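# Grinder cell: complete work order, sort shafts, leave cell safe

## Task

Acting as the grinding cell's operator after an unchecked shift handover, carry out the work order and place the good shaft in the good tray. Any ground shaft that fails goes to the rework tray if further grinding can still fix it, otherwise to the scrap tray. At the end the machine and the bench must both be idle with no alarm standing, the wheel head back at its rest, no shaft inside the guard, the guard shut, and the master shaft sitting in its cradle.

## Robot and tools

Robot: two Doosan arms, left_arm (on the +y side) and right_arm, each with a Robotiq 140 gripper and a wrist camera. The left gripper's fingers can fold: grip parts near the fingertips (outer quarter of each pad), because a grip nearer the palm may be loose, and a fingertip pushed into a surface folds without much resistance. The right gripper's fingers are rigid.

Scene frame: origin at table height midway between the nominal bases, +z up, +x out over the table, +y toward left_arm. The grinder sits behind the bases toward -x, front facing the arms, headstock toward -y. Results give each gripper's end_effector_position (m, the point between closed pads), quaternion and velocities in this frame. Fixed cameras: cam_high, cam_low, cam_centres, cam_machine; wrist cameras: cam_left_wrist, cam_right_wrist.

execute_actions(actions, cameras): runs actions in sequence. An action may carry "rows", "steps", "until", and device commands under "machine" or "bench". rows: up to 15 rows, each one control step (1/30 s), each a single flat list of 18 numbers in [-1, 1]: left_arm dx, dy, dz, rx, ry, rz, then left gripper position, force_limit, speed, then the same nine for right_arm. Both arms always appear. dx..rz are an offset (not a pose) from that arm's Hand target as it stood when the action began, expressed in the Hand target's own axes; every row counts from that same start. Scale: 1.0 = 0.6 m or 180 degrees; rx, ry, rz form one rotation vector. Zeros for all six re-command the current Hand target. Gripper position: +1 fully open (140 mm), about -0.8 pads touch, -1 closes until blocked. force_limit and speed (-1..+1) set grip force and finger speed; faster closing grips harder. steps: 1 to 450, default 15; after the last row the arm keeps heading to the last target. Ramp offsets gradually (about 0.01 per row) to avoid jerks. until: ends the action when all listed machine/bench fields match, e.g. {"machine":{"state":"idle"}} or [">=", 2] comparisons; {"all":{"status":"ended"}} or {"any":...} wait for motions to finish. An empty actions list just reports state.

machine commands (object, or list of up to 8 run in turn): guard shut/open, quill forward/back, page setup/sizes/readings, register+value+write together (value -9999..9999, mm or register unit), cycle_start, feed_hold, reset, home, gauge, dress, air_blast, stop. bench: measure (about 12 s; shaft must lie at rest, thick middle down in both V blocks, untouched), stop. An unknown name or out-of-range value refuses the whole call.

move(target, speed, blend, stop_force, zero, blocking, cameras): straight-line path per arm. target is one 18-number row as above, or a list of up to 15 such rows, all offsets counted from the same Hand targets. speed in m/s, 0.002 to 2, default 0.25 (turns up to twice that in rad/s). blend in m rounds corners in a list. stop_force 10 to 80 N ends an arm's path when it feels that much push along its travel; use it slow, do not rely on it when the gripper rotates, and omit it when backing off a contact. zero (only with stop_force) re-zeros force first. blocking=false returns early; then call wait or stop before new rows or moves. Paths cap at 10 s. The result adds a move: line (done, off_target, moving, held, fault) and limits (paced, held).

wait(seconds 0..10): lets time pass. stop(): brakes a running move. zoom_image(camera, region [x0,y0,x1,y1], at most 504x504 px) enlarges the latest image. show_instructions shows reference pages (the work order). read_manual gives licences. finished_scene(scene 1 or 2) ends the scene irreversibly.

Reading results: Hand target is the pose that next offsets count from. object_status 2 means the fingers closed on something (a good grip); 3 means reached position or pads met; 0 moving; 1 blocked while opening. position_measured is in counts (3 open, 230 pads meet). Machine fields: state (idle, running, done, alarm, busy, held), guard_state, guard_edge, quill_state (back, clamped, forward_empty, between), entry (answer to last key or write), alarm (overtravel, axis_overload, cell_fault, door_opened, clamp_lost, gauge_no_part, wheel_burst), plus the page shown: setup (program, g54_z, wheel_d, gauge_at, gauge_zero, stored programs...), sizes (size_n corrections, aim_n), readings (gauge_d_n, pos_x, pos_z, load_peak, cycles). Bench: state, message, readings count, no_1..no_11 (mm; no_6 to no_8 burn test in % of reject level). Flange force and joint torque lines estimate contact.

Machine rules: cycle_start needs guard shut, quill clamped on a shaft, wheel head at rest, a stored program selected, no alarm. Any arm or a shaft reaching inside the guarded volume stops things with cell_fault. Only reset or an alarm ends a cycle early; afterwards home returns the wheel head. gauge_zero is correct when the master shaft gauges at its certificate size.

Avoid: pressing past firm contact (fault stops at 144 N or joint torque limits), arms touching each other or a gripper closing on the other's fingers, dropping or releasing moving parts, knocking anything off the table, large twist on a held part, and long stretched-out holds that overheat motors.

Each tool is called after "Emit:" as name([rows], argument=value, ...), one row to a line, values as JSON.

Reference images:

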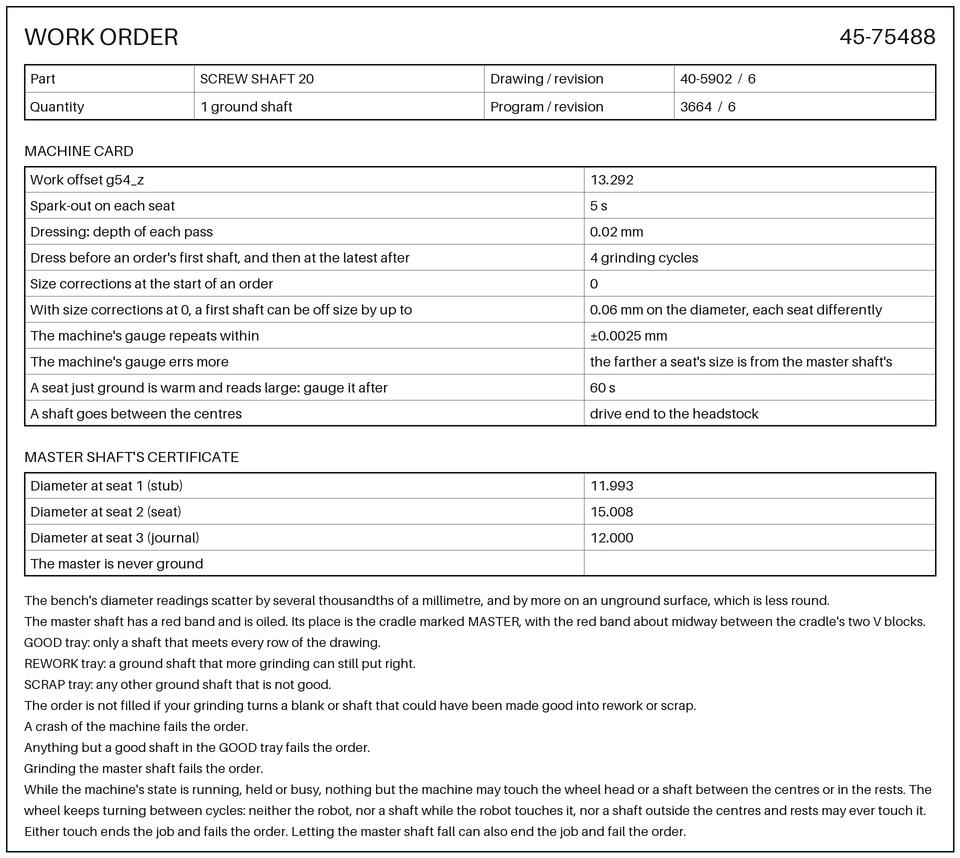

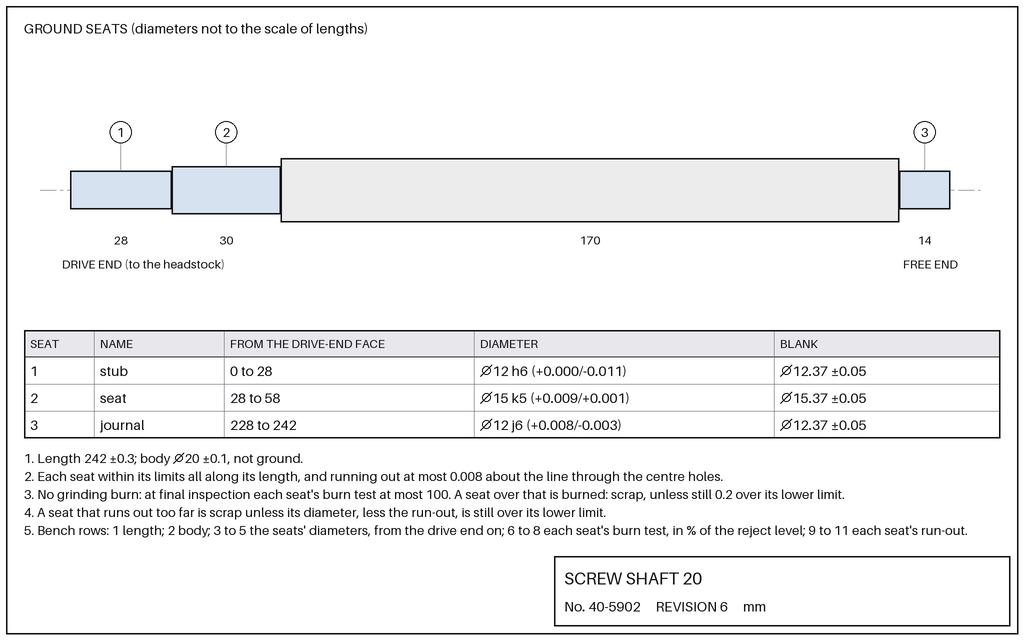

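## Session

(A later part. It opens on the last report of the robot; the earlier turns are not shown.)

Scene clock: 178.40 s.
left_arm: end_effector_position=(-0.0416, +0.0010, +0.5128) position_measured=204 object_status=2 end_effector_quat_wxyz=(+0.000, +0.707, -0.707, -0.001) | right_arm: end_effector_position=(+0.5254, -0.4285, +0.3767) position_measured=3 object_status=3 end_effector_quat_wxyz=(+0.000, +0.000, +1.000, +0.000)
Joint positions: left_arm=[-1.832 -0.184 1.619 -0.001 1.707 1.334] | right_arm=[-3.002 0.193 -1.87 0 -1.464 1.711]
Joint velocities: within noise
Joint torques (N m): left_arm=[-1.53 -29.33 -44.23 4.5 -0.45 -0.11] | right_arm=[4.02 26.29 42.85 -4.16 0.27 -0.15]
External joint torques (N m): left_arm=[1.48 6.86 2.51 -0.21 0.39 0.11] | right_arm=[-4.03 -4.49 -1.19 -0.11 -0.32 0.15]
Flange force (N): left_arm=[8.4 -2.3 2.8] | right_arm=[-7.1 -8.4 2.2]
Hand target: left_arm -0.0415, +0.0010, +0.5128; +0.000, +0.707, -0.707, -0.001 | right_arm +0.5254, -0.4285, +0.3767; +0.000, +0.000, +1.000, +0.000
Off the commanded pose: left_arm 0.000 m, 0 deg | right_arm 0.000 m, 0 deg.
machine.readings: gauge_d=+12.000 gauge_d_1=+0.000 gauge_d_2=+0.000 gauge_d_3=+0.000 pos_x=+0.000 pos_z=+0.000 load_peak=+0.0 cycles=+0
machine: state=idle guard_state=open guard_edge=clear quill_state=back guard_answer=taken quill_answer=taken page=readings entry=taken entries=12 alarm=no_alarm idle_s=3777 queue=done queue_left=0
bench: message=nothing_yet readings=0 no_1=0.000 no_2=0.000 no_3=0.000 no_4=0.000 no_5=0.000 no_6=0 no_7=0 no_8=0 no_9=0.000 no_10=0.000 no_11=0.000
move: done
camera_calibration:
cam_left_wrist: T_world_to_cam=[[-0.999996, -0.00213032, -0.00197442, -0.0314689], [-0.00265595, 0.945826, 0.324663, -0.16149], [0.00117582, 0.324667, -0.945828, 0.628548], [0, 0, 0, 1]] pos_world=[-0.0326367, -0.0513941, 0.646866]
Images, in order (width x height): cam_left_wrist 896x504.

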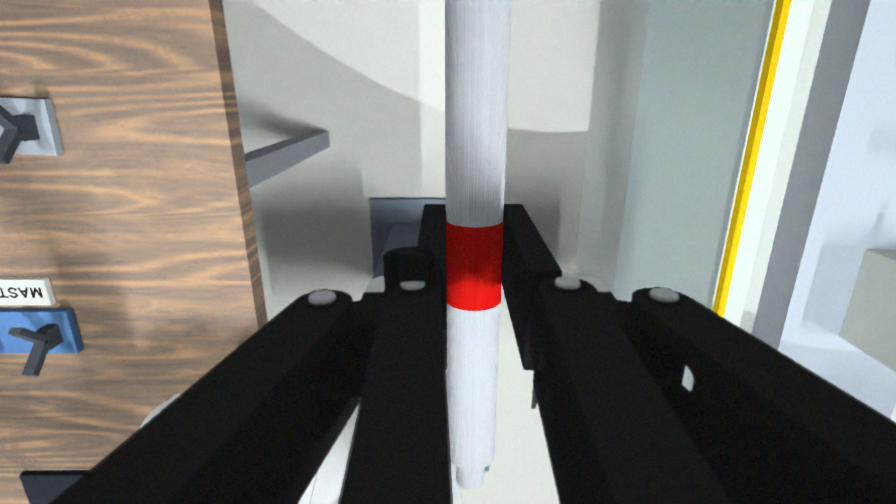

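Emit:
move([
  [-0.083,-0.483,0,0,0,-0.25,-1,1,-1,0,0,0,0,0,0,1,1,1],
  [-0.333,-0.9,0.083,0,0,-0.5,-1,1,-1,0,0,0,0,0,0,1,1,1],
], speed=0.3, blend=0.05, cameras=["cam_left_wrist","cam_high"])

Emit:
execute_actions([
  {"machine":{"guard":"shut"},"steps":120,"until":{"machine":{"guard_state":"shut"}}},
  {"machine":[{"dress":true},{"air_blast":true},{"page":"setup"}],"steps":30},
], cameras=["cam_machine","cam_left_wrist"])

Scene clock: 187.17 s.
left_arm: end_effector_position=(+0.4983, +0.2012, +0.4626) position_measured=204 object_status=2 end_effector_quat_wxyz=(+0.000, +1.000, +0.000, +0.000) | right_arm: end_effector_position=(+0.5254, -0.4285, +0.3767) position_measured=3 object_status=3 end_effector_quat_wxyz=(+0.000, +0.000, +1.000, +0.000)
Joint positions: left_arm=[-0.556 -0.054 1.597 0 1.601 1.039] | right_arm=[-3.002 0.193 -1.87 0 -1.464 1.711]
Joint velocities: within noise
Joint torques (N m): left_arm=[-0.59 -44.79 -44.66 5.2 -0.41 -0.05] | right_arm=[3.64 26.1 42.79 -4.17 0.28 -0.22]
External joint torques (N m): left_arm=[0.53 8.79 2.64 -0.86 0.36 0.05] | right_arm=[-3.68 -4.24 -1.07 -0.11 -0.33 0.22]
Flange force (N): left_arm=[9.6 3.6 3.8] | right_arm=[-6.7 -7.5 1.9]
Hand target: left_arm +0.4983, +0.2012, +0.4626; +0.000, +1.000, +0.000, -0.001 | right_arm +0.5254, -0.4285, +0.3767; +0.000, +0.000, +1.000, +0.000
Off the commanded pose: left_arm 0.000 m, 0 deg | right_arm 0.000 m, 0 deg.
machine.readings: gauge_d=+12.000 gauge_d_1=+0.000 gauge_d_2=+0.000 gauge_d_3=+0.000 pos_x=+0.000 pos_z=+0.000 load_peak=+0.0 cycles=+0
machine: state=idle guard_state=open guard_edge=clear quill_state=back guard_answer=taken quill_answer=taken page=readings entry=taken entries=12 alarm=no_alarm idle_s=3785 queue=done queue_left=0
bench: message=nothing_yet readings=0 no_1=0.000 no_2=0.000 no_3=0.000 no_4=0.000 no_5=0.000 no_6=0 no_7=0 no_8=0 no_9=0.000 no_10=0.000 no_11=0.000
move: done
camera_calibration:
cam_left_wrist: T_world_to_cam=[[0.00210483, -0.99999, -0.00387173, 0.211011], [-0.945796, -0.0032481, 0.324746, 0.327761], [-0.324755, 0.00297833, -0.945793, 0.742538], [0, 0, 0, 1]] pos_world=[0.550694, 0.209862, 0.596666]
Images, in order (width x height): cam_high 896x504, cam_left_wrist 896x504.

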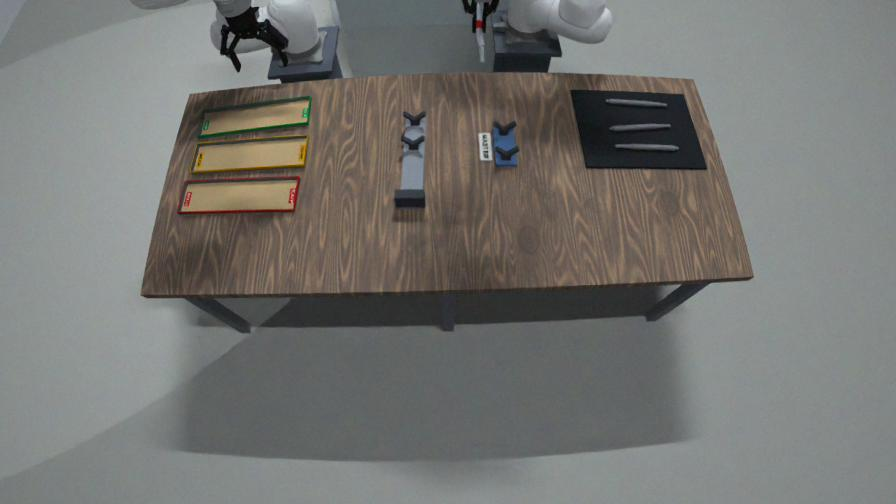

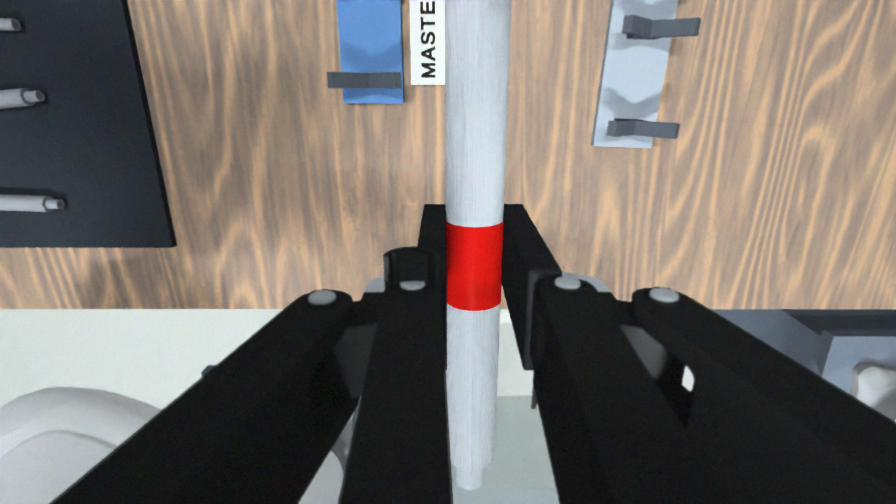

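Scene clock: 190.13 s.
left_arm: end_effector_position=(+0.4983, +0.2012, +0.4626) position_measured=204 object_status=2 end_effector_quat_wxyz=(+0.000, +1.000, +0.000, -0.001) | right_arm: end_effector_position=(+0.5254, -0.4285, +0.3767) position_measured=3 object_status=3 end_effector_quat_wxyz=(+0.000, +0.000, +1.000, +0.000)
Joint positions: left_arm=[-0.556 -0.054 1.597 0 1.601 1.039] | right_arm=[-3.002 0.193 -1.87 0 -1.464 1.711]
Joint velocities: within noise
Joint torques (N m): left_arm=[0.07 -43.85 -44.7 4.63 -0.47 -0.13] | right_arm=[3.74 25.98 42.9 -4.21 0.29 -0.18]
External joint torques (N m): left_arm=[-0.18 8.03 2.72 -0.3 0.41 0.13] | right_arm=[-3.67 -4.13 -1.09 -0.08 -0.34 0.18]
External joint torques at the end of the 1st action: left_arm=[0.08 8.24 2.54 -0.2 0.35 -0.07] | right_arm=[-3.72 -3.89 -0.84 -0.05 -0.31 0.09]
Flange force (N): left_arm=[7.8 4.0 3.9] | right_arm=[-6.5 -7.6 1.9]
Flange force at the end of the 1st action (N): left_arm=[8.4 4.2 3.6] | right_arm=[-6.5 -7.9 1.5]
Hand target: left_arm +0.4983, +0.2012, +0.4626; +0.000, +1.000, +0.000, -0.001 | right_arm +0.5254, -0.4285, +0.3767; +0.000, +0.000, +1.000, +0.000
Tool commands: left_gripper/position=-1.0 left_gripper/force_limit=+1.0 left_gripper/speed=-1.0 right_gripper/position=+1.0 right_gripper/force_limit=+1.0 right_gripper/speed=+1.0
Off the commanded pose: left_arm 0.000 m, 0 deg | right_arm 0.000 m, 0 deg.
machine.readings: gauge_d=+12.000 gauge_d_1=+0.000 gauge_d_2=+0.000 gauge_d_3=+0.000 pos_x=+0.000 pos_z=-80.000 load_peak=+0.0 cycles=+0
machine: state=running guard_state=shut guard_edge=clear quill_state=back guard_answer=taken quill_answer=taken page=readings entry=taken entries=13 alarm=no_alarm idle_s=3788 queue=running queue_left=2
bench: message=nothing_yet readings=0 no_1=0.000 no_2=0.000 no_3=0.000 no_4=0.000 no_5=0.000 no_6=0 no_7=0 no_8=0 no_9=0.000 no_10=0.000 no_11=0.000
camera_calibration:
cam_left_wrist: T_world_to_cam=[[0.00213711, -0.999991, -0.00377769, 0.210937], [-0.945754, -0.00324846, 0.324867, 0.327666], [-0.324876, 0.00287849, -0.945752, 0.742601], [0, 0, 0, 1]] pos_world=[0.550694, 0.209862, 0.596666]
Images, in order (width x height): cam_machine 896x504, cam_left_wrist 896x504.

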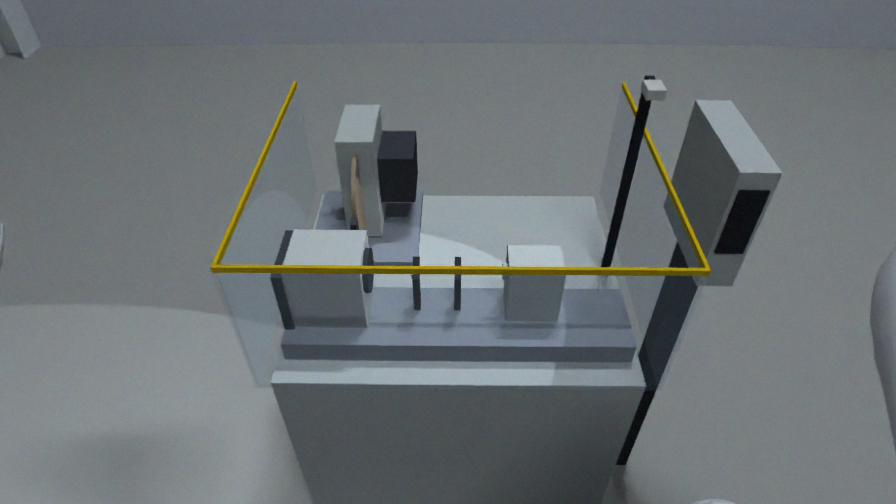

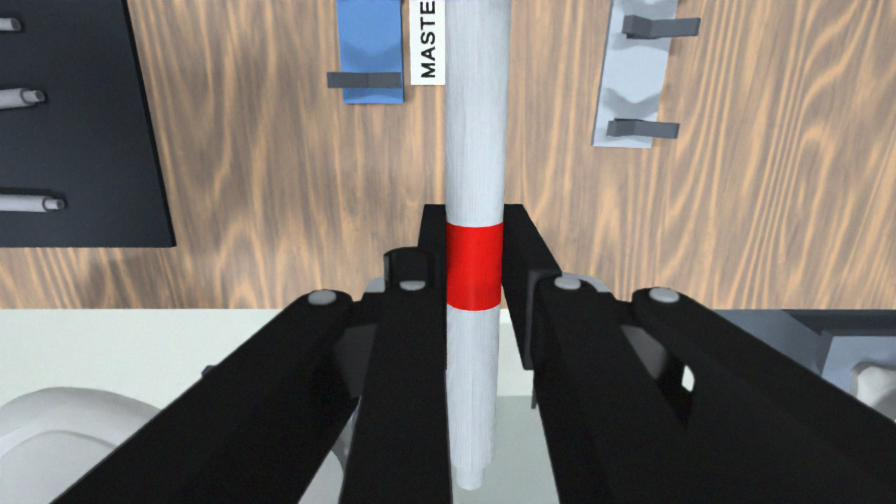

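Emit:
move(target=[0.14,0,0.08,0,0,0,-1,1,-1,0,0,0,0,0,0,1,1,1], speed=0.2, cameras=["cam_left_wrist","cam_low"])

Emit:
zoom_image(camera="cam_left_wrist", region=[250, 0, 450, 280])

Emit:
zoom_image(camera="cam_low", region=[400, 200, 700, 320])

Scene clock: 197.40 s.
left_arm: end_effector_position=(+0.5822, +0.2013, +0.4146) position_measured=204 object_status=2 end_effector_quat_wxyz=(+0.000, +1.000, +0.000, +0.000) | right_arm: end_effector_position=(+0.5254, -0.4285, +0.3767) position_measured=3 object_status=3 end_effector_quat_wxyz=(+0.000, +0.000, +1.000, +0.000)
Joint positions: left_arm=[-0.485 0.07 1.557 0 1.516 1.11] | right_arm=[-3.002 0.193 -1.87 0 -1.464 1.711]
Joint velocities: within noise
Joint torques (N m): left_arm=[-0.22 -57.3 -44.81 4.59 -0.45 -0.05] | right_arm=[3.8 26.03 42.57 -4.24 0.21 -0.18]
External joint torques (N m): left_arm=[0.28 8.02 2.71 -0.25 0.4 0.05] | right_arm=[-3.99 -4.02 -0.73 -0.07 -0.26 0.18]
Flange force (N): left_arm=[7.9 2.8 4.6] | right_arm=[-6.9 -8.3 1.4]
Hand target: left_arm +0.5822, +0.2013, +0.4145; +0.000, +1.000, +0.000, -0.001 | right_arm +0.5254, -0.4285, +0.3767; +0.000, +0.000, +1.000, +0.000
Off the commanded pose: left_arm 0.000 m, 0 deg | right_arm 0.000 m, 0 deg.
machine.readings: gauge_d=+12.000 gauge_d_1=+0.000 gauge_d_2=+0.000 gauge_d_3=+0.000 pos_x=+0.000 pos_z=-80.000 load_peak=+0.0 cycles=+0
machine: state=running guard_state=shut guard_edge=clear quill_state=back guard_answer=taken quill_answer=taken page=readings entry=taken entries=13 alarm=no_alarm idle_s=3795 queue=running queue_left=2
bench: message=nothing_yet readings=0 no_1=0.000 no_2=0.000 no_3=0.000 no_4=0.000 no_5=0.000 no_6=0 no_7=0 no_8=0 no_9=0.000 no_10=0.000 no_11=0.000
move: done
camera_calibration:
cam_left_wrist: T_world_to_cam=[[0.00210483, -0.99999, -0.00387173, 0.210748], [-0.945796, -0.0032481, 0.324746, 0.422701], [-0.324755, 0.00297833, -0.945793, 0.724387], [0, 0, 0, 1]] pos_world=[0.634594, 0.209962, 0.548666]
Images, in order (width x height): cam_low 896x504, cam_left_wrist 896x504.

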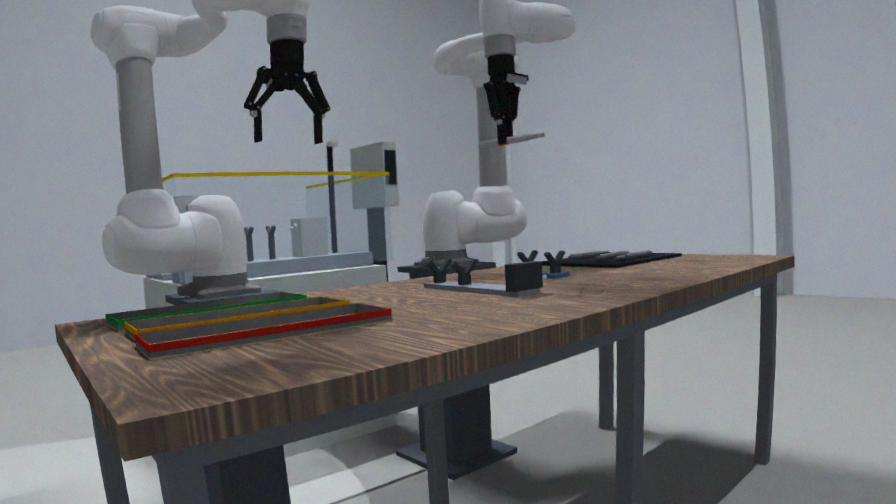

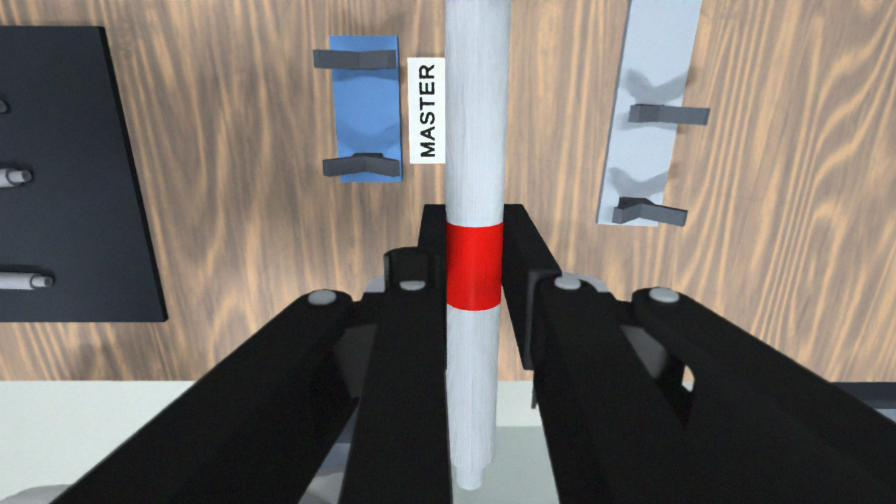

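Scaled by 1.800 from the camera's 896x504 image, which has a finer 1280x720 frame.

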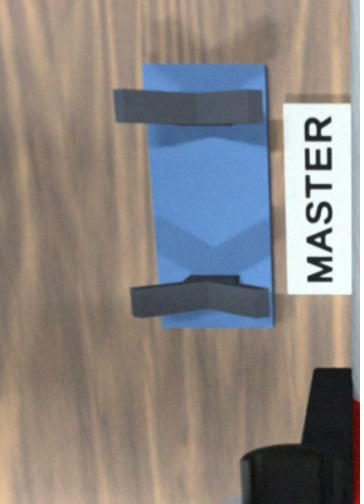

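Scaled by 1.680 from the camera's 896x504 image, which has a finer 1280x720 frame.

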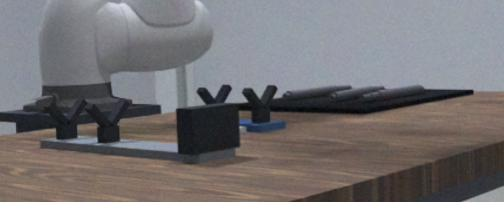

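Emit:
move(target=[0.0655,-0.166,0.3575,0,0,0,-1,1,-1,0,0,0,0,0,0,1,1,1], speed=0.2, cameras=["cam_left_wrist","cam_low","cam_high"])

Emit:
zoom_image(camera="cam_low", region=[460, 130, 660, 320])

Emit:
zoom_image(camera="cam_high", region=[450, 80, 570, 200])

Scene clock: 217.73 s.
left_arm: end_effector_position=(+0.6213, +0.3011, +0.2001) position_measured=204 object_status=2 end_effector_quat_wxyz=(-0.001, +1.000, +0.000, +0.000) | right_arm: end_effector_position=(+0.5254, -0.4285, +0.3767) position_measured=3 object_status=3 end_effector_quat_wxyz=(+0.000, +0.000, +1.000, +0.000)
Joint positions: left_arm=[-0.307 0.166 1.847 0.001 1.13 1.288] | right_arm=[-3.002 0.193 -1.87 0 -1.464 1.711]
Joint velocities: within noise
Joint torques (N m): left_arm=[0.6 -63.34 -40.51 4.1 -0.45 -0.04] | right_arm=[3.77 25.88 42.9 -4.13 0.32 -0.16]
External joint torques (N m): left_arm=[-0.59 8.26 2.42 -0.18 0.4 0.04] | right_arm=[-3.84 -3.97 -1.12 -0.16 -0.37 0.16]
Flange force (N): left_arm=[7.8 2.7 7.9] | right_arm=[-6.2 -8.0 1.9]
Hand target: left_arm +0.6212, +0.3011, +0.2000; +0.000, +1.000, +0.000, -0.001 | right_arm +0.5254, -0.4285, +0.3767; +0.000, +0.000, +1.000, +0.000
Off the commanded pose: left_arm 0.000 m, 0 deg | right_arm 0.000 m, 0 deg.
machine.setup: program=+3664 g54_z=+13.292 wheel_d=+281.593 sparkout_s=+5.0 dress_depth=+0.020 gauge_at=+3 gauge_zero=-0.114 program_revision=+6 since_dress=+0 stored1_number=+9000 stored1_revision=+1 stored2_number=+3611 stored2_revision=+4 stored3_number=+3664 stored3_revision=+6 stored4_number=+3375 stored4_revision=+2
machine: state=idle guard_state=shut guard_edge=clear quill_state=back guard_answer=taken quill_answer=taken page=setup entry=taken entries=14 alarm=no_alarm idle_s=3816 queue=done queue_left=0
bench: message=nothing_yet readings=0 no_1=0.000 no_2=0.000 no_3=0.000 no_4=0.000 no_5=0.000 no_6=0 no_7=0 no_8=0 no_9=0.000 no_10=0.000 no_11=0.000
move: done
camera_calibration:
cam_left_wrist: T_world_to_cam=[[0.00203906, -0.99999, -0.00406059, 0.309742], [-0.945796, -0.00324723, 0.324745, 0.529664], [-0.324755, 0.00317831, -0.945793, 0.533853], [0, 0, 0, 1]] pos_world=[0.673694, 0.309762, 0.334166]
Images, in order (width x height): cam_high 896x504, cam_low 896x504, cam_left_wrist 896x504.

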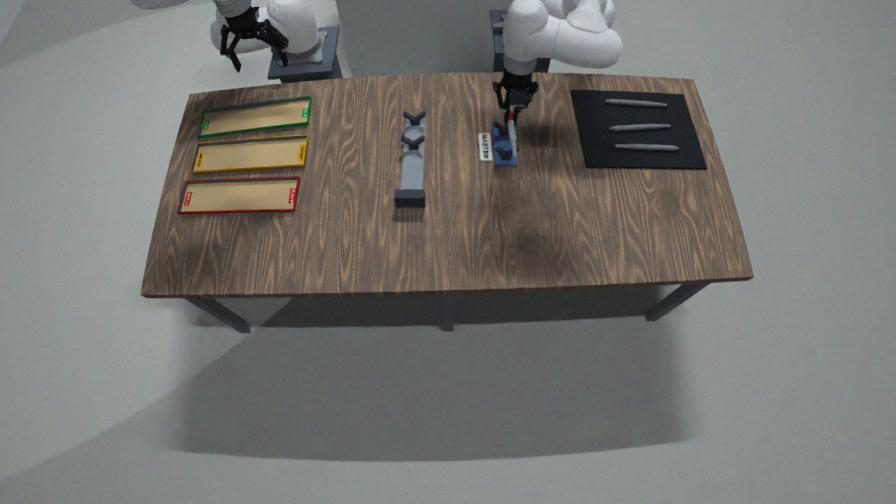

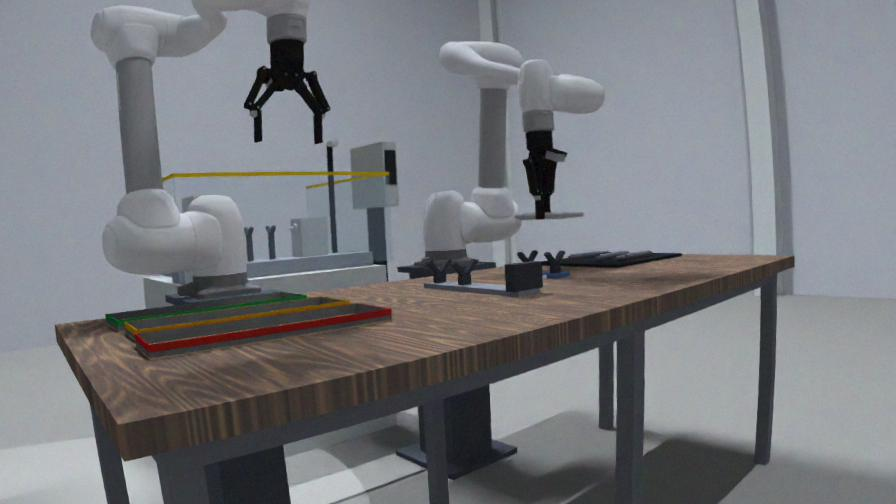

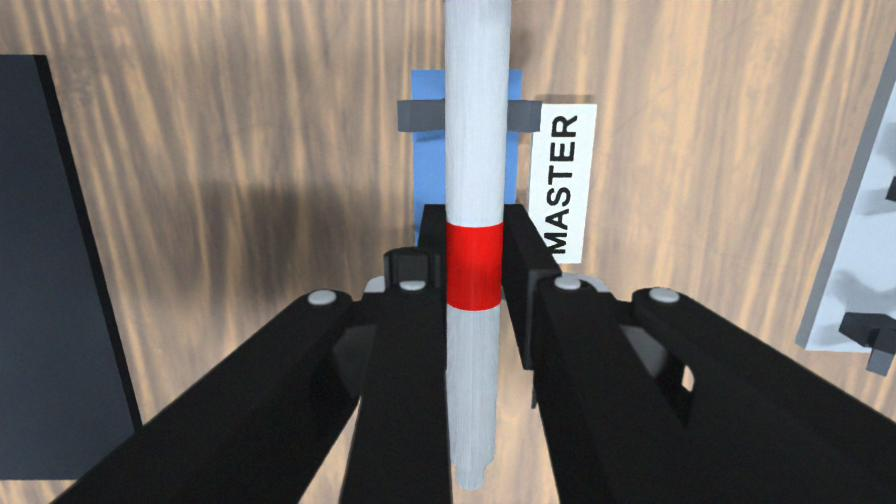

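Scaled by 2.520 from the camera's 896x504 image, which has a finer 1280x720 frame.

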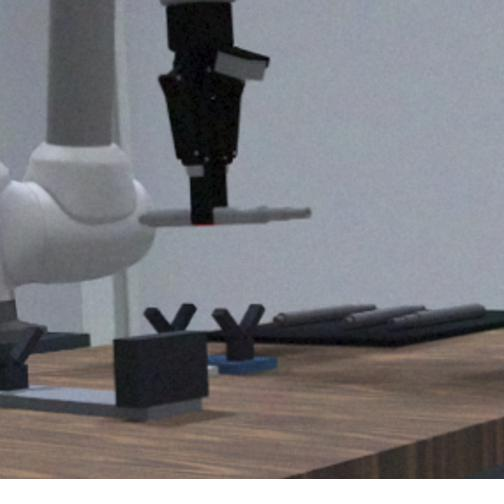

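Scaled by 4.200 from the camera's 896x504 image, which has a finer 1280x720 frame.

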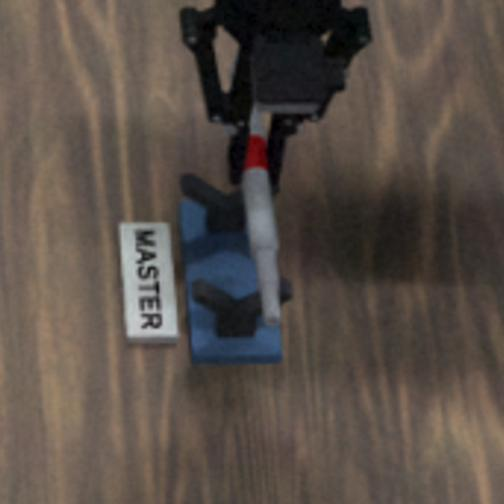

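Emit:
move(target=[-0.0058,0.0035,0.133,0,0,0,-1,1,-1,0,0,0,0,0,0,1,1,1], speed=0.1, cameras=["cam_low","cam_left_wrist"])

Emit:
zoom_image(camera="cam_low", region=[480, 200, 620, 320])

Scene clock: 226.50 s.
left_arm: end_effector_position=(+0.6177, +0.2991, +0.1203) position_measured=204 object_status=2 end_effector_quat_wxyz=(+0.000, +1.000, +0.000, +0.000) | right_arm: end_effector_position=(+0.5254, -0.4285, +0.3767) position_measured=3 object_status=3 end_effector_quat_wxyz=(+0.000, +0.000, +1.000, +0.000)
Joint positions: left_arm=[-0.312 0.228 1.933 0.001 0.982 1.283] | right_arm=[-3.002 0.193 -1.87 0 -1.464 1.711]
Joint velocities: within noise
Joint torques (N m): left_arm=[-0.59 -67.02 -37.19 3.79 -0.54 0.01] | right_arm=[3.63 25.7 42.82 -4.21 0.27 -0.13]
External joint torques (N m): left_arm=[0.65 7.85 1.98 -0.17 0.49 -0.01] | right_arm=[-3.63 -3.84 -1.06 -0.08 -0.32 0.13]
Flange force (N): left_arm=[7.9 0.8 8.4] | right_arm=[-6.1 -7.6 1.9]
Hand target: left_arm +0.6177, +0.2991, +0.1202; +0.000, +1.000, +0.000, -0.001 | right_arm +0.5254, -0.4285, +0.3767; +0.000, +0.000, +1.000, +0.000
Off the commanded pose: left_arm 0.000 m, 0 deg | right_arm 0.000 m, 0 deg.
machine.setup: program=+3664 g54_z=+13.292 wheel_d=+281.593 sparkout_s=+5.0 dress_depth=+0.020 gauge_at=+3 gauge_zero=-0.114 program_revision=+6 since_dress=+0 stored1_number=+9000 stored1_revision=+1 stored2_number=+3611 stored2_revision=+4 stored3_number=+3664 stored3_revision=+6 stored4_number=+3375 stored4_revision=+2
machine: state=idle guard_state=shut guard_edge=clear quill_state=back guard_answer=taken quill_answer=taken page=setup entry=taken entries=14 alarm=no_alarm idle_s=3824 queue=done queue_left=0
bench: message=nothing_yet readings=0 no_1=0.000 no_2=0.000 no_3=0.000 no_4=0.000 no_5=0.000 no_6=0 no_7=0 no_8=0 no_9=0.000 no_10=0.000 no_11=0.000
move: done
camera_calibration:
cam_left_wrist: T_world_to_cam=[[0.00213711, -0.999991, -0.00377769, 0.307288], [-0.945754, -0.00324846, 0.324867, 0.552109], [-0.324876, 0.00287849, -0.945752, 0.457379], [0, 0, 0, 1]] pos_world=[0.670094, 0.307762, 0.254366]
Images, in order (width x height): cam_low 896x504, cam_left_wrist 896x504.

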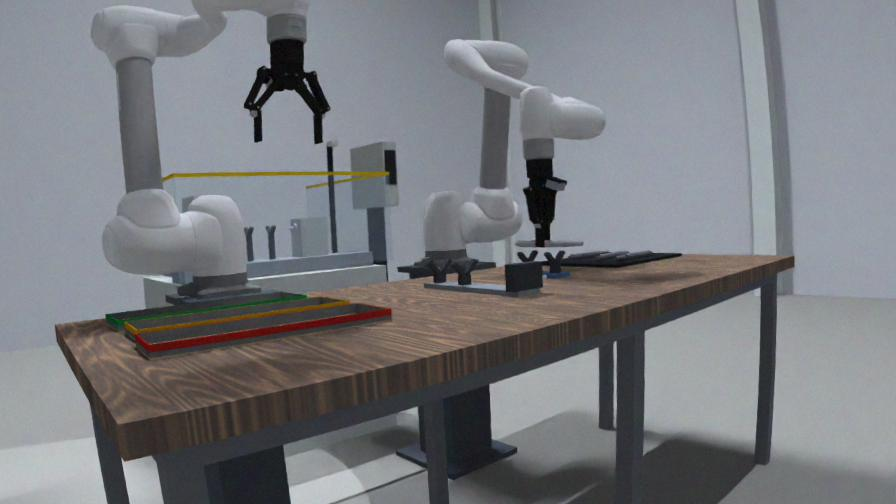

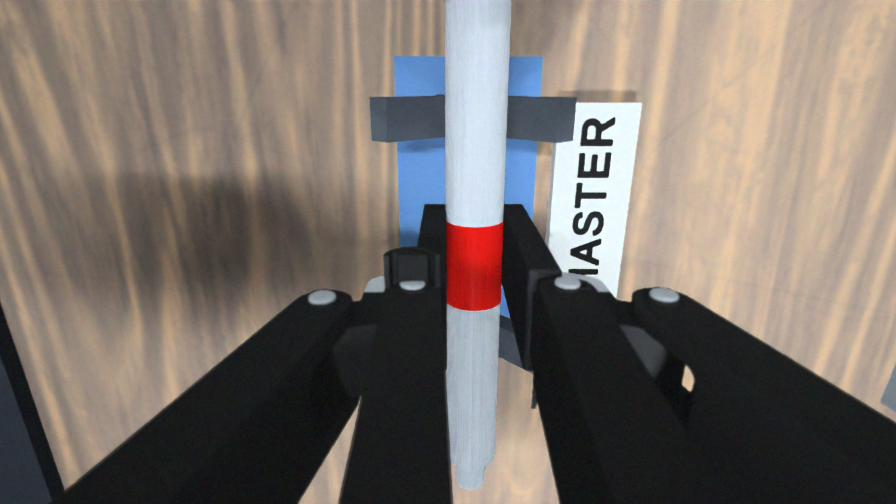

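Scaled by 3.600 from the camera's 896x504 image, which has a finer 1280x720 frame.

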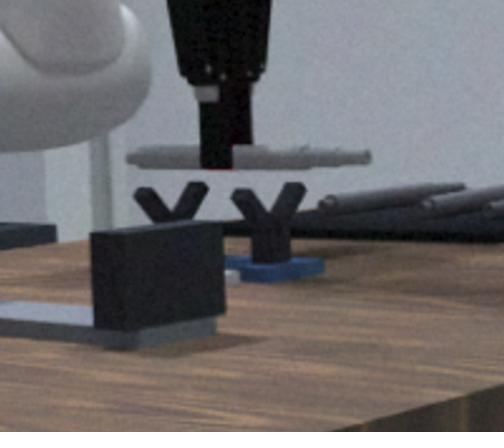

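Emit:
move(target=[0,0,0.0917,0,0,0,-1,1,-1,0,0,0,0,0,0,1,1,1], speed=0.01, stop_force=12, cameras=["cam_low","cam_left_wrist"])

Emit:
zoom_image(camera="cam_low", region=[480, 200, 620, 320])

Scene clock: 238.37 s.
left_arm: end_effector_position=(+0.6177, +0.2990, +0.0808) position_measured=204 object_status=2 end_effector_quat_wxyz=(+0.000, +1.000, +0.000, +0.000) | right_arm: end_effector_position=(+0.5254, -0.4285, +0.3767) position_measured=3 object_status=3 end_effector_quat_wxyz=(+0.000, +0.000, +1.000, +0.000)
Joint positions: left_arm=[-0.312 0.268 1.966 0.001 0.908 1.283] | right_arm=[-3.002 0.193 -1.87 0 -1.464 1.711]
Joint velocities: within noise
Joint torques (N m): left_arm=[1.23 -47.1 -22.8 3.66 -2.5 -0.42] | right_arm=[4 26.27 42.91 -4.22 0.25 -0.19]
External joint torques (N m): left_arm=[-1.12 -14.07 -10.52 -0.23 2.44 0.42] | right_arm=[-3.85 -4.48 -1.11 -0.06 -0.31 0.19]
Flange force (N): left_arm=[1.4 1.5 -28.1] | right_arm=[-7.1 -7.9 2.1]
Hand target: left_arm +0.6177, +0.2990, +0.0808; +0.000, +1.000, +0.000, +0.000 (not the last commanded pose) | right_arm +0.5254, -0.4285, +0.3767; +0.000, +0.000, +1.000, +0.000
Off the commanded pose: left_arm 0.016 m, 0 deg | right_arm 0.000 m, 0 deg.
machine.setup: program=+3664 g54_z=+13.292 wheel_d=+281.593 sparkout_s=+5.0 dress_depth=+0.020 gauge_at=+3 gauge_zero=-0.114 program_revision=+6 since_dress=+0 stored1_number=+9000 stored1_revision=+1 stored2_number=+3611 stored2_revision=+4 stored3_number=+3664 stored3_revision=+6 stored4_number=+3375 stored4_revision=+2
machine: state=idle guard_state=shut guard_edge=clear quill_state=back guard_answer=taken quill_answer=taken page=setup entry=taken entries=14 alarm=no_alarm idle_s=3836 queue=done queue_left=0
bench: message=nothing_yet readings=0 no_1=0.000 no_2=0.000 no_3=0.000 no_4=0.000 no_5=0.000 no_6=0 no_7=0 no_8=0 no_9=0.000 no_10=0.000 no_11=0.000
move: contact (left_arm)
camera_calibration:
cam_left_wrist: T_world_to_cam=[[0.00213801, -0.999991, -0.00377716, 0.307138], [-0.945826, -0.0032485, 0.324657, 0.565035], [-0.324666, 0.00287842, -0.945824, 0.419896], [0, 0, 0, 1]] pos_world=[0.670094, 0.307762, 0.214866]
Images, in order (width x height): cam_low 896x504, cam_left_wrist 896x504.

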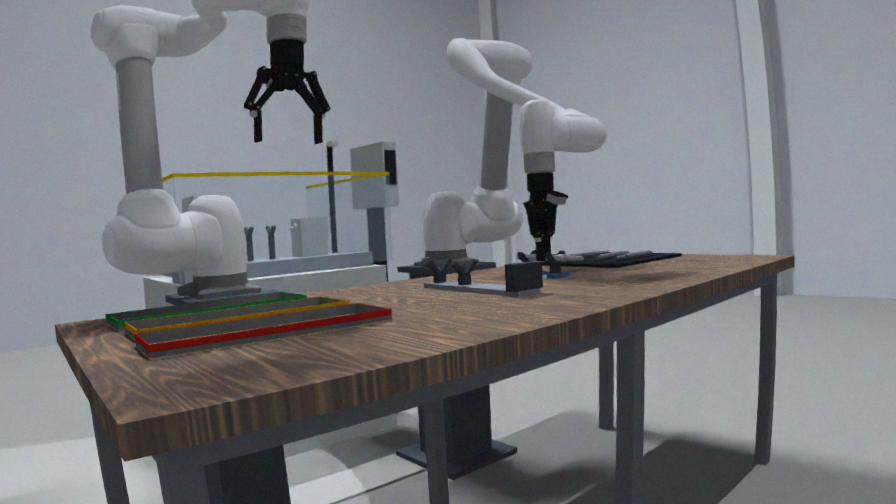

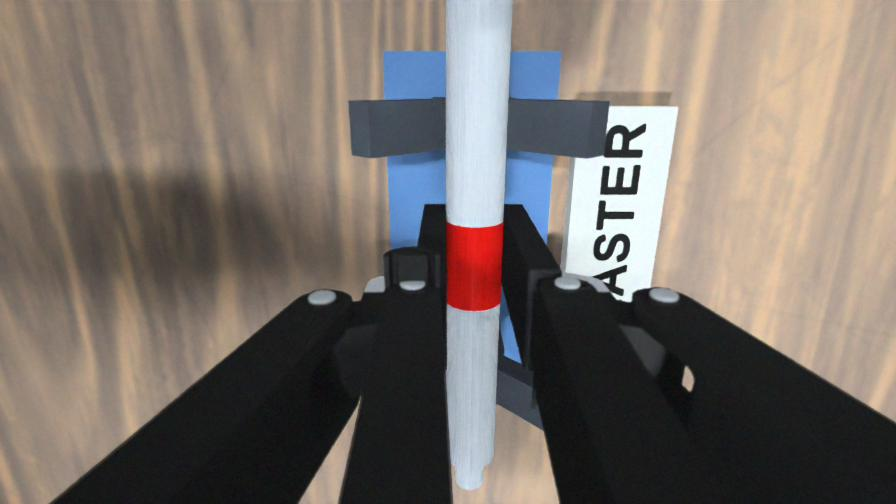

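Scaled by 3.600 from the camera's 896x504 image, which has a finer 1280x720 frame.

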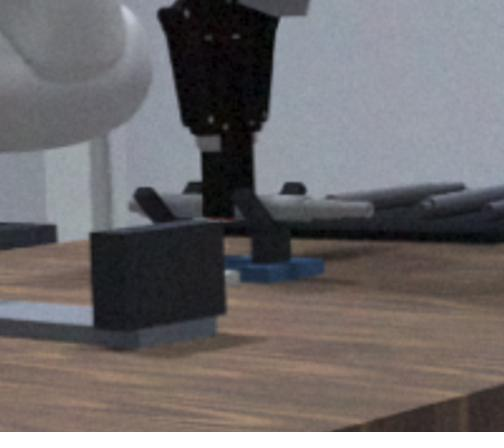

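Emit:
execute_actions([
  {"rows":[[0,0,0,0,0,0,-0.4,1,-1,0,0,0,0,0,0,1,1,1]],"steps":60},
], cameras=["cam_low","cam_left_wrist"])

Emit:
zoom_image(camera="cam_low", region=[480, 200, 620, 320])

Scene clock: 244.13 s.
left_arm: end_effector_position=(+0.6177, +0.2990, +0.0808) position_measured=179 object_status=3 end_effector_quat_wxyz=(+0.000, +1.000, +0.000, +0.000) | right_arm: end_effector_position=(+0.5254, -0.4285, +0.3767) position_measured=3 object_status=3 end_effector_quat_wxyz=(+0.000, +0.000, +1.000, +0.000)
Joint positions: left_arm=[-0.312 0.268 1.966 0.001 0.908 1.283] | right_arm=[-3.002 0.193 -1.87 0 -1.464 1.711]
Joint velocities: within noise
Joint torques (N m): left_arm=[0.11 -65.97 -32.75 3.59 -0.37 -0.06] | right_arm=[4.11 26.24 42.85 -4.19 0.3 -0.11]
External joint torques (N m): left_arm=[-0.17 4.92 -0.55 -0.17 0.32 0.06] | right_arm=[-4.17 -4.29 -1 -0.1 -0.35 0.11]
Flange force (N): left_arm=[7.7 2.0 4.3] | right_arm=[-7.1 -8.8 1.8]
Hand target: left_arm +0.6177, +0.2990, +0.0808; +0.000, +1.000, +0.000, +0.000 | right_arm +0.5254, -0.4285, +0.3767; +0.000, +0.000, +1.000, +0.000
Off the commanded pose: left_arm 0.000 m, 0 deg | right_arm 0.000 m, 0 deg.
machine.setup: program=+3664 g54_z=+13.292 wheel_d=+281.593 sparkout_s=+5.0 dress_depth=+0.020 gauge_at=+3 gauge_zero=-0.114 program_revision=+6 since_dress=+0 stored1_number=+9000 stored1_revision=+1 stored2_number=+3611 stored2_revision=+4 stored3_number=+3664 stored3_revision=+6 stored4_number=+3375 stored4_revision=+2
machine: state=idle guard_state=shut guard_edge=clear quill_state=back guard_answer=taken quill_answer=taken page=setup entry=taken entries=14 alarm=no_alarm idle_s=3842 queue=done queue_left=0
bench: message=nothing_yet readings=0 no_1=0.000 no_2=0.000 no_3=0.000 no_4=0.000 no_5=0.000 no_6=0 no_7=0 no_8=0 no_9=0.000 no_10=0.000 no_11=0.000
camera_calibration:
cam_left_wrist: T_world_to_cam=[[0.00213801, -0.999991, -0.00377716, 0.307138], [-0.945826, -0.0032485, 0.324657, 0.565035], [-0.324666, 0.00287842, -0.945824, 0.419896], [0, 0, 0, 1]] pos_world=[0.670094, 0.307762, 0.214866]
Images, in order (width x height): cam_low 896x504, cam_left_wrist 896x504.

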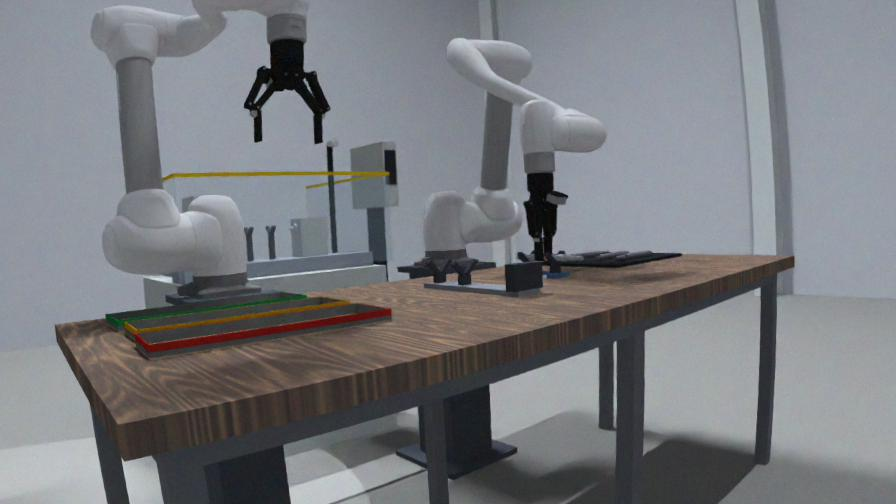

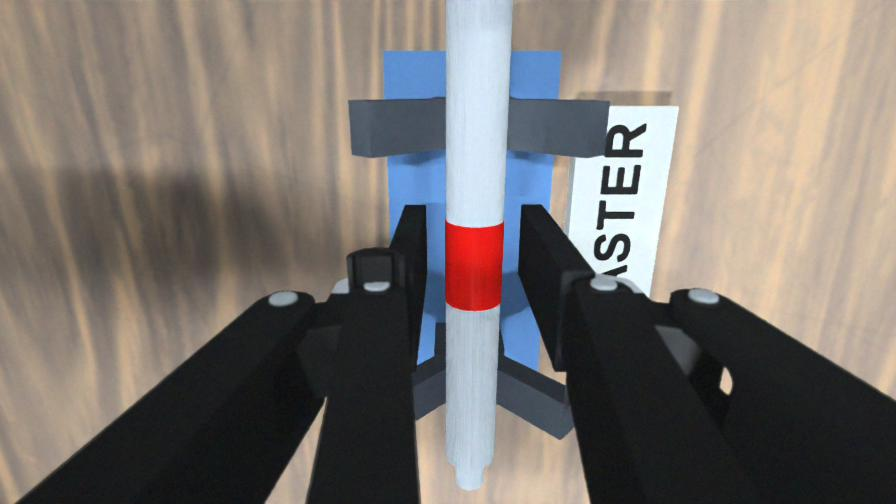

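Scaled by 3.600 from the camera's 896x504 image, which has a finer 1280x720 frame.

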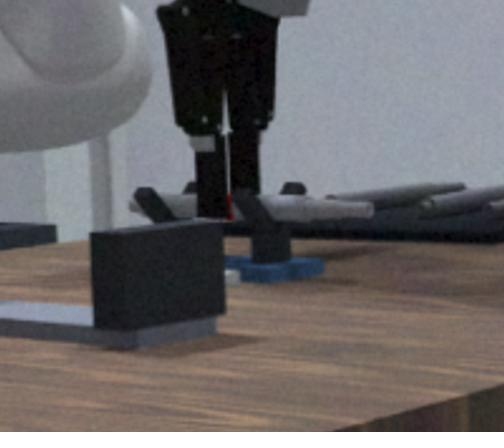

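Emit:
move([
  [0,0,-0.25,0,0,0,-0.4,1,-1,0,0,0,0,0,0,1,1,1],
  [-0.196,-0.502,-0.533,0,0,-0.5,-0.3,1,-0.5,0,0,0,0,0,0,1,1,1],
], speed=[0.1,0.3], cameras=["cam_left_wrist","cam_low","cam_high"])

Emit:
zoom_image(camera="cam_low", region=[400, 200, 700, 320])

Scene clock: 267.90 s.
left_arm: end_effector_position=(+0.5002, +0.5999, +0.4009) position_measured=167 object_status=3 end_effector_quat_wxyz=(-0.001, +0.707, +0.707, +0.000) | right_arm: end_effector_position=(+0.5254, -0.4285, +0.3767) position_measured=3 object_status=3 end_effector_quat_wxyz=(+0.000, +0.000, +1.000, +0.000)
Joint positions: left_arm=[0.238 -0.096 1.745 0.001 1.493 0.262] | right_arm=[-3.002 0.193 -1.87 0 -1.464 1.711]
Joint velocities: within noise
Joint torques (N m): left_arm=[-0.41 -37.4 -41.83 4.58 -0.4 -0.1] | right_arm=[3.68 25.95 42.86 -4.23 0.3 -0.17]
External joint torques (N m): left_arm=[0.44 5.07 -0.24 -0.21 0.38 0.1] | right_arm=[-3.67 -4.06 -1.05 -0.06 -0.35 0.17]
Flange force (N): left_arm=[3.8 7.8 -0.4] | right_arm=[-6.4 -7.6 1.8]
Hand target: left_arm +0.5002, +0.5999, +0.4009; -0.001, +0.707, +0.707, +0.000 | right_arm +0.5254, -0.4285, +0.3767; +0.000, +0.000, +1.000, +0.000
Off the commanded pose: left_arm 0.000 m, 0 deg | right_arm 0.000 m, 0 deg.
machine.setup: program=+3664 g54_z=+13.292 wheel_d=+281.593 sparkout_s=+5.0 dress_depth=+0.020 gauge_at=+3 gauge_zero=-0.114 program_revision=+6 since_dress=+0 stored1_number=+9000 stored1_revision=+1 stored2_number=+3611 stored2_revision=+4 stored3_number=+3664 stored3_revision=+6 stored4_number=+3375 stored4_revision=+2
machine: state=idle guard_state=shut guard_edge=clear quill_state=back guard_answer=taken quill_answer=taken page=setup entry=taken entries=14 alarm=no_alarm idle_s=3865 queue=done queue_left=0
bench: message=nothing_yet readings=0 no_1=0.000 no_2=0.000 no_3=0.000 no_4=0.000 no_5=0.000 no_6=0 no_7=0 no_8=0 no_9=0.000 no_10=0.000 no_11=0.000
move: done
camera_calibration:
cam_left_wrist: T_world_to_cam=[[0.999991, 0.00214394, -0.00377381, -0.490912], [0.00324847, -0.946338, 0.323161, 0.442592], [-0.00287847, -0.32317, -0.946336, 0.718503], [0, 0, 0, 1]] pos_world=[0.491538, 0.652093, 0.535065]
Images, in order (width x height): cam_high 896x504, cam_low 896x504, cam_left_wrist 896x504.

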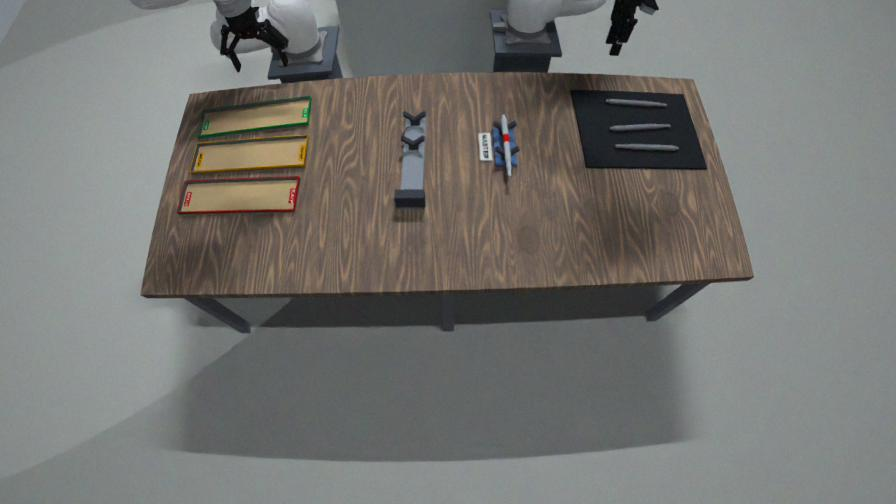

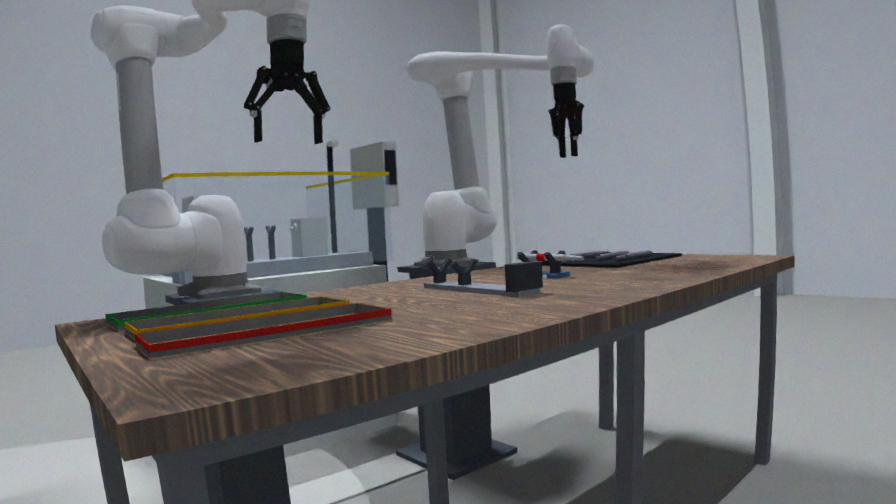

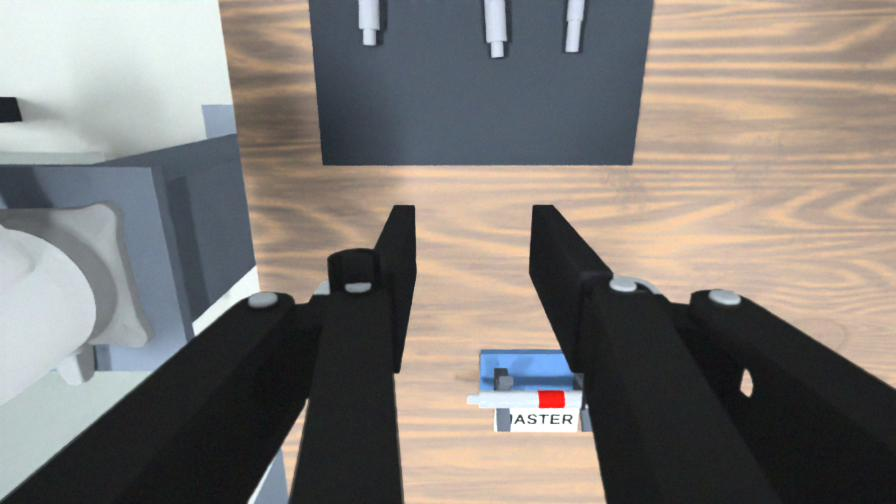

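Scaled by 1.680 from the camera's 896x504 image, which has a finer 1280x720 frame.

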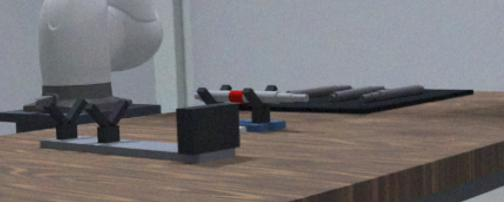

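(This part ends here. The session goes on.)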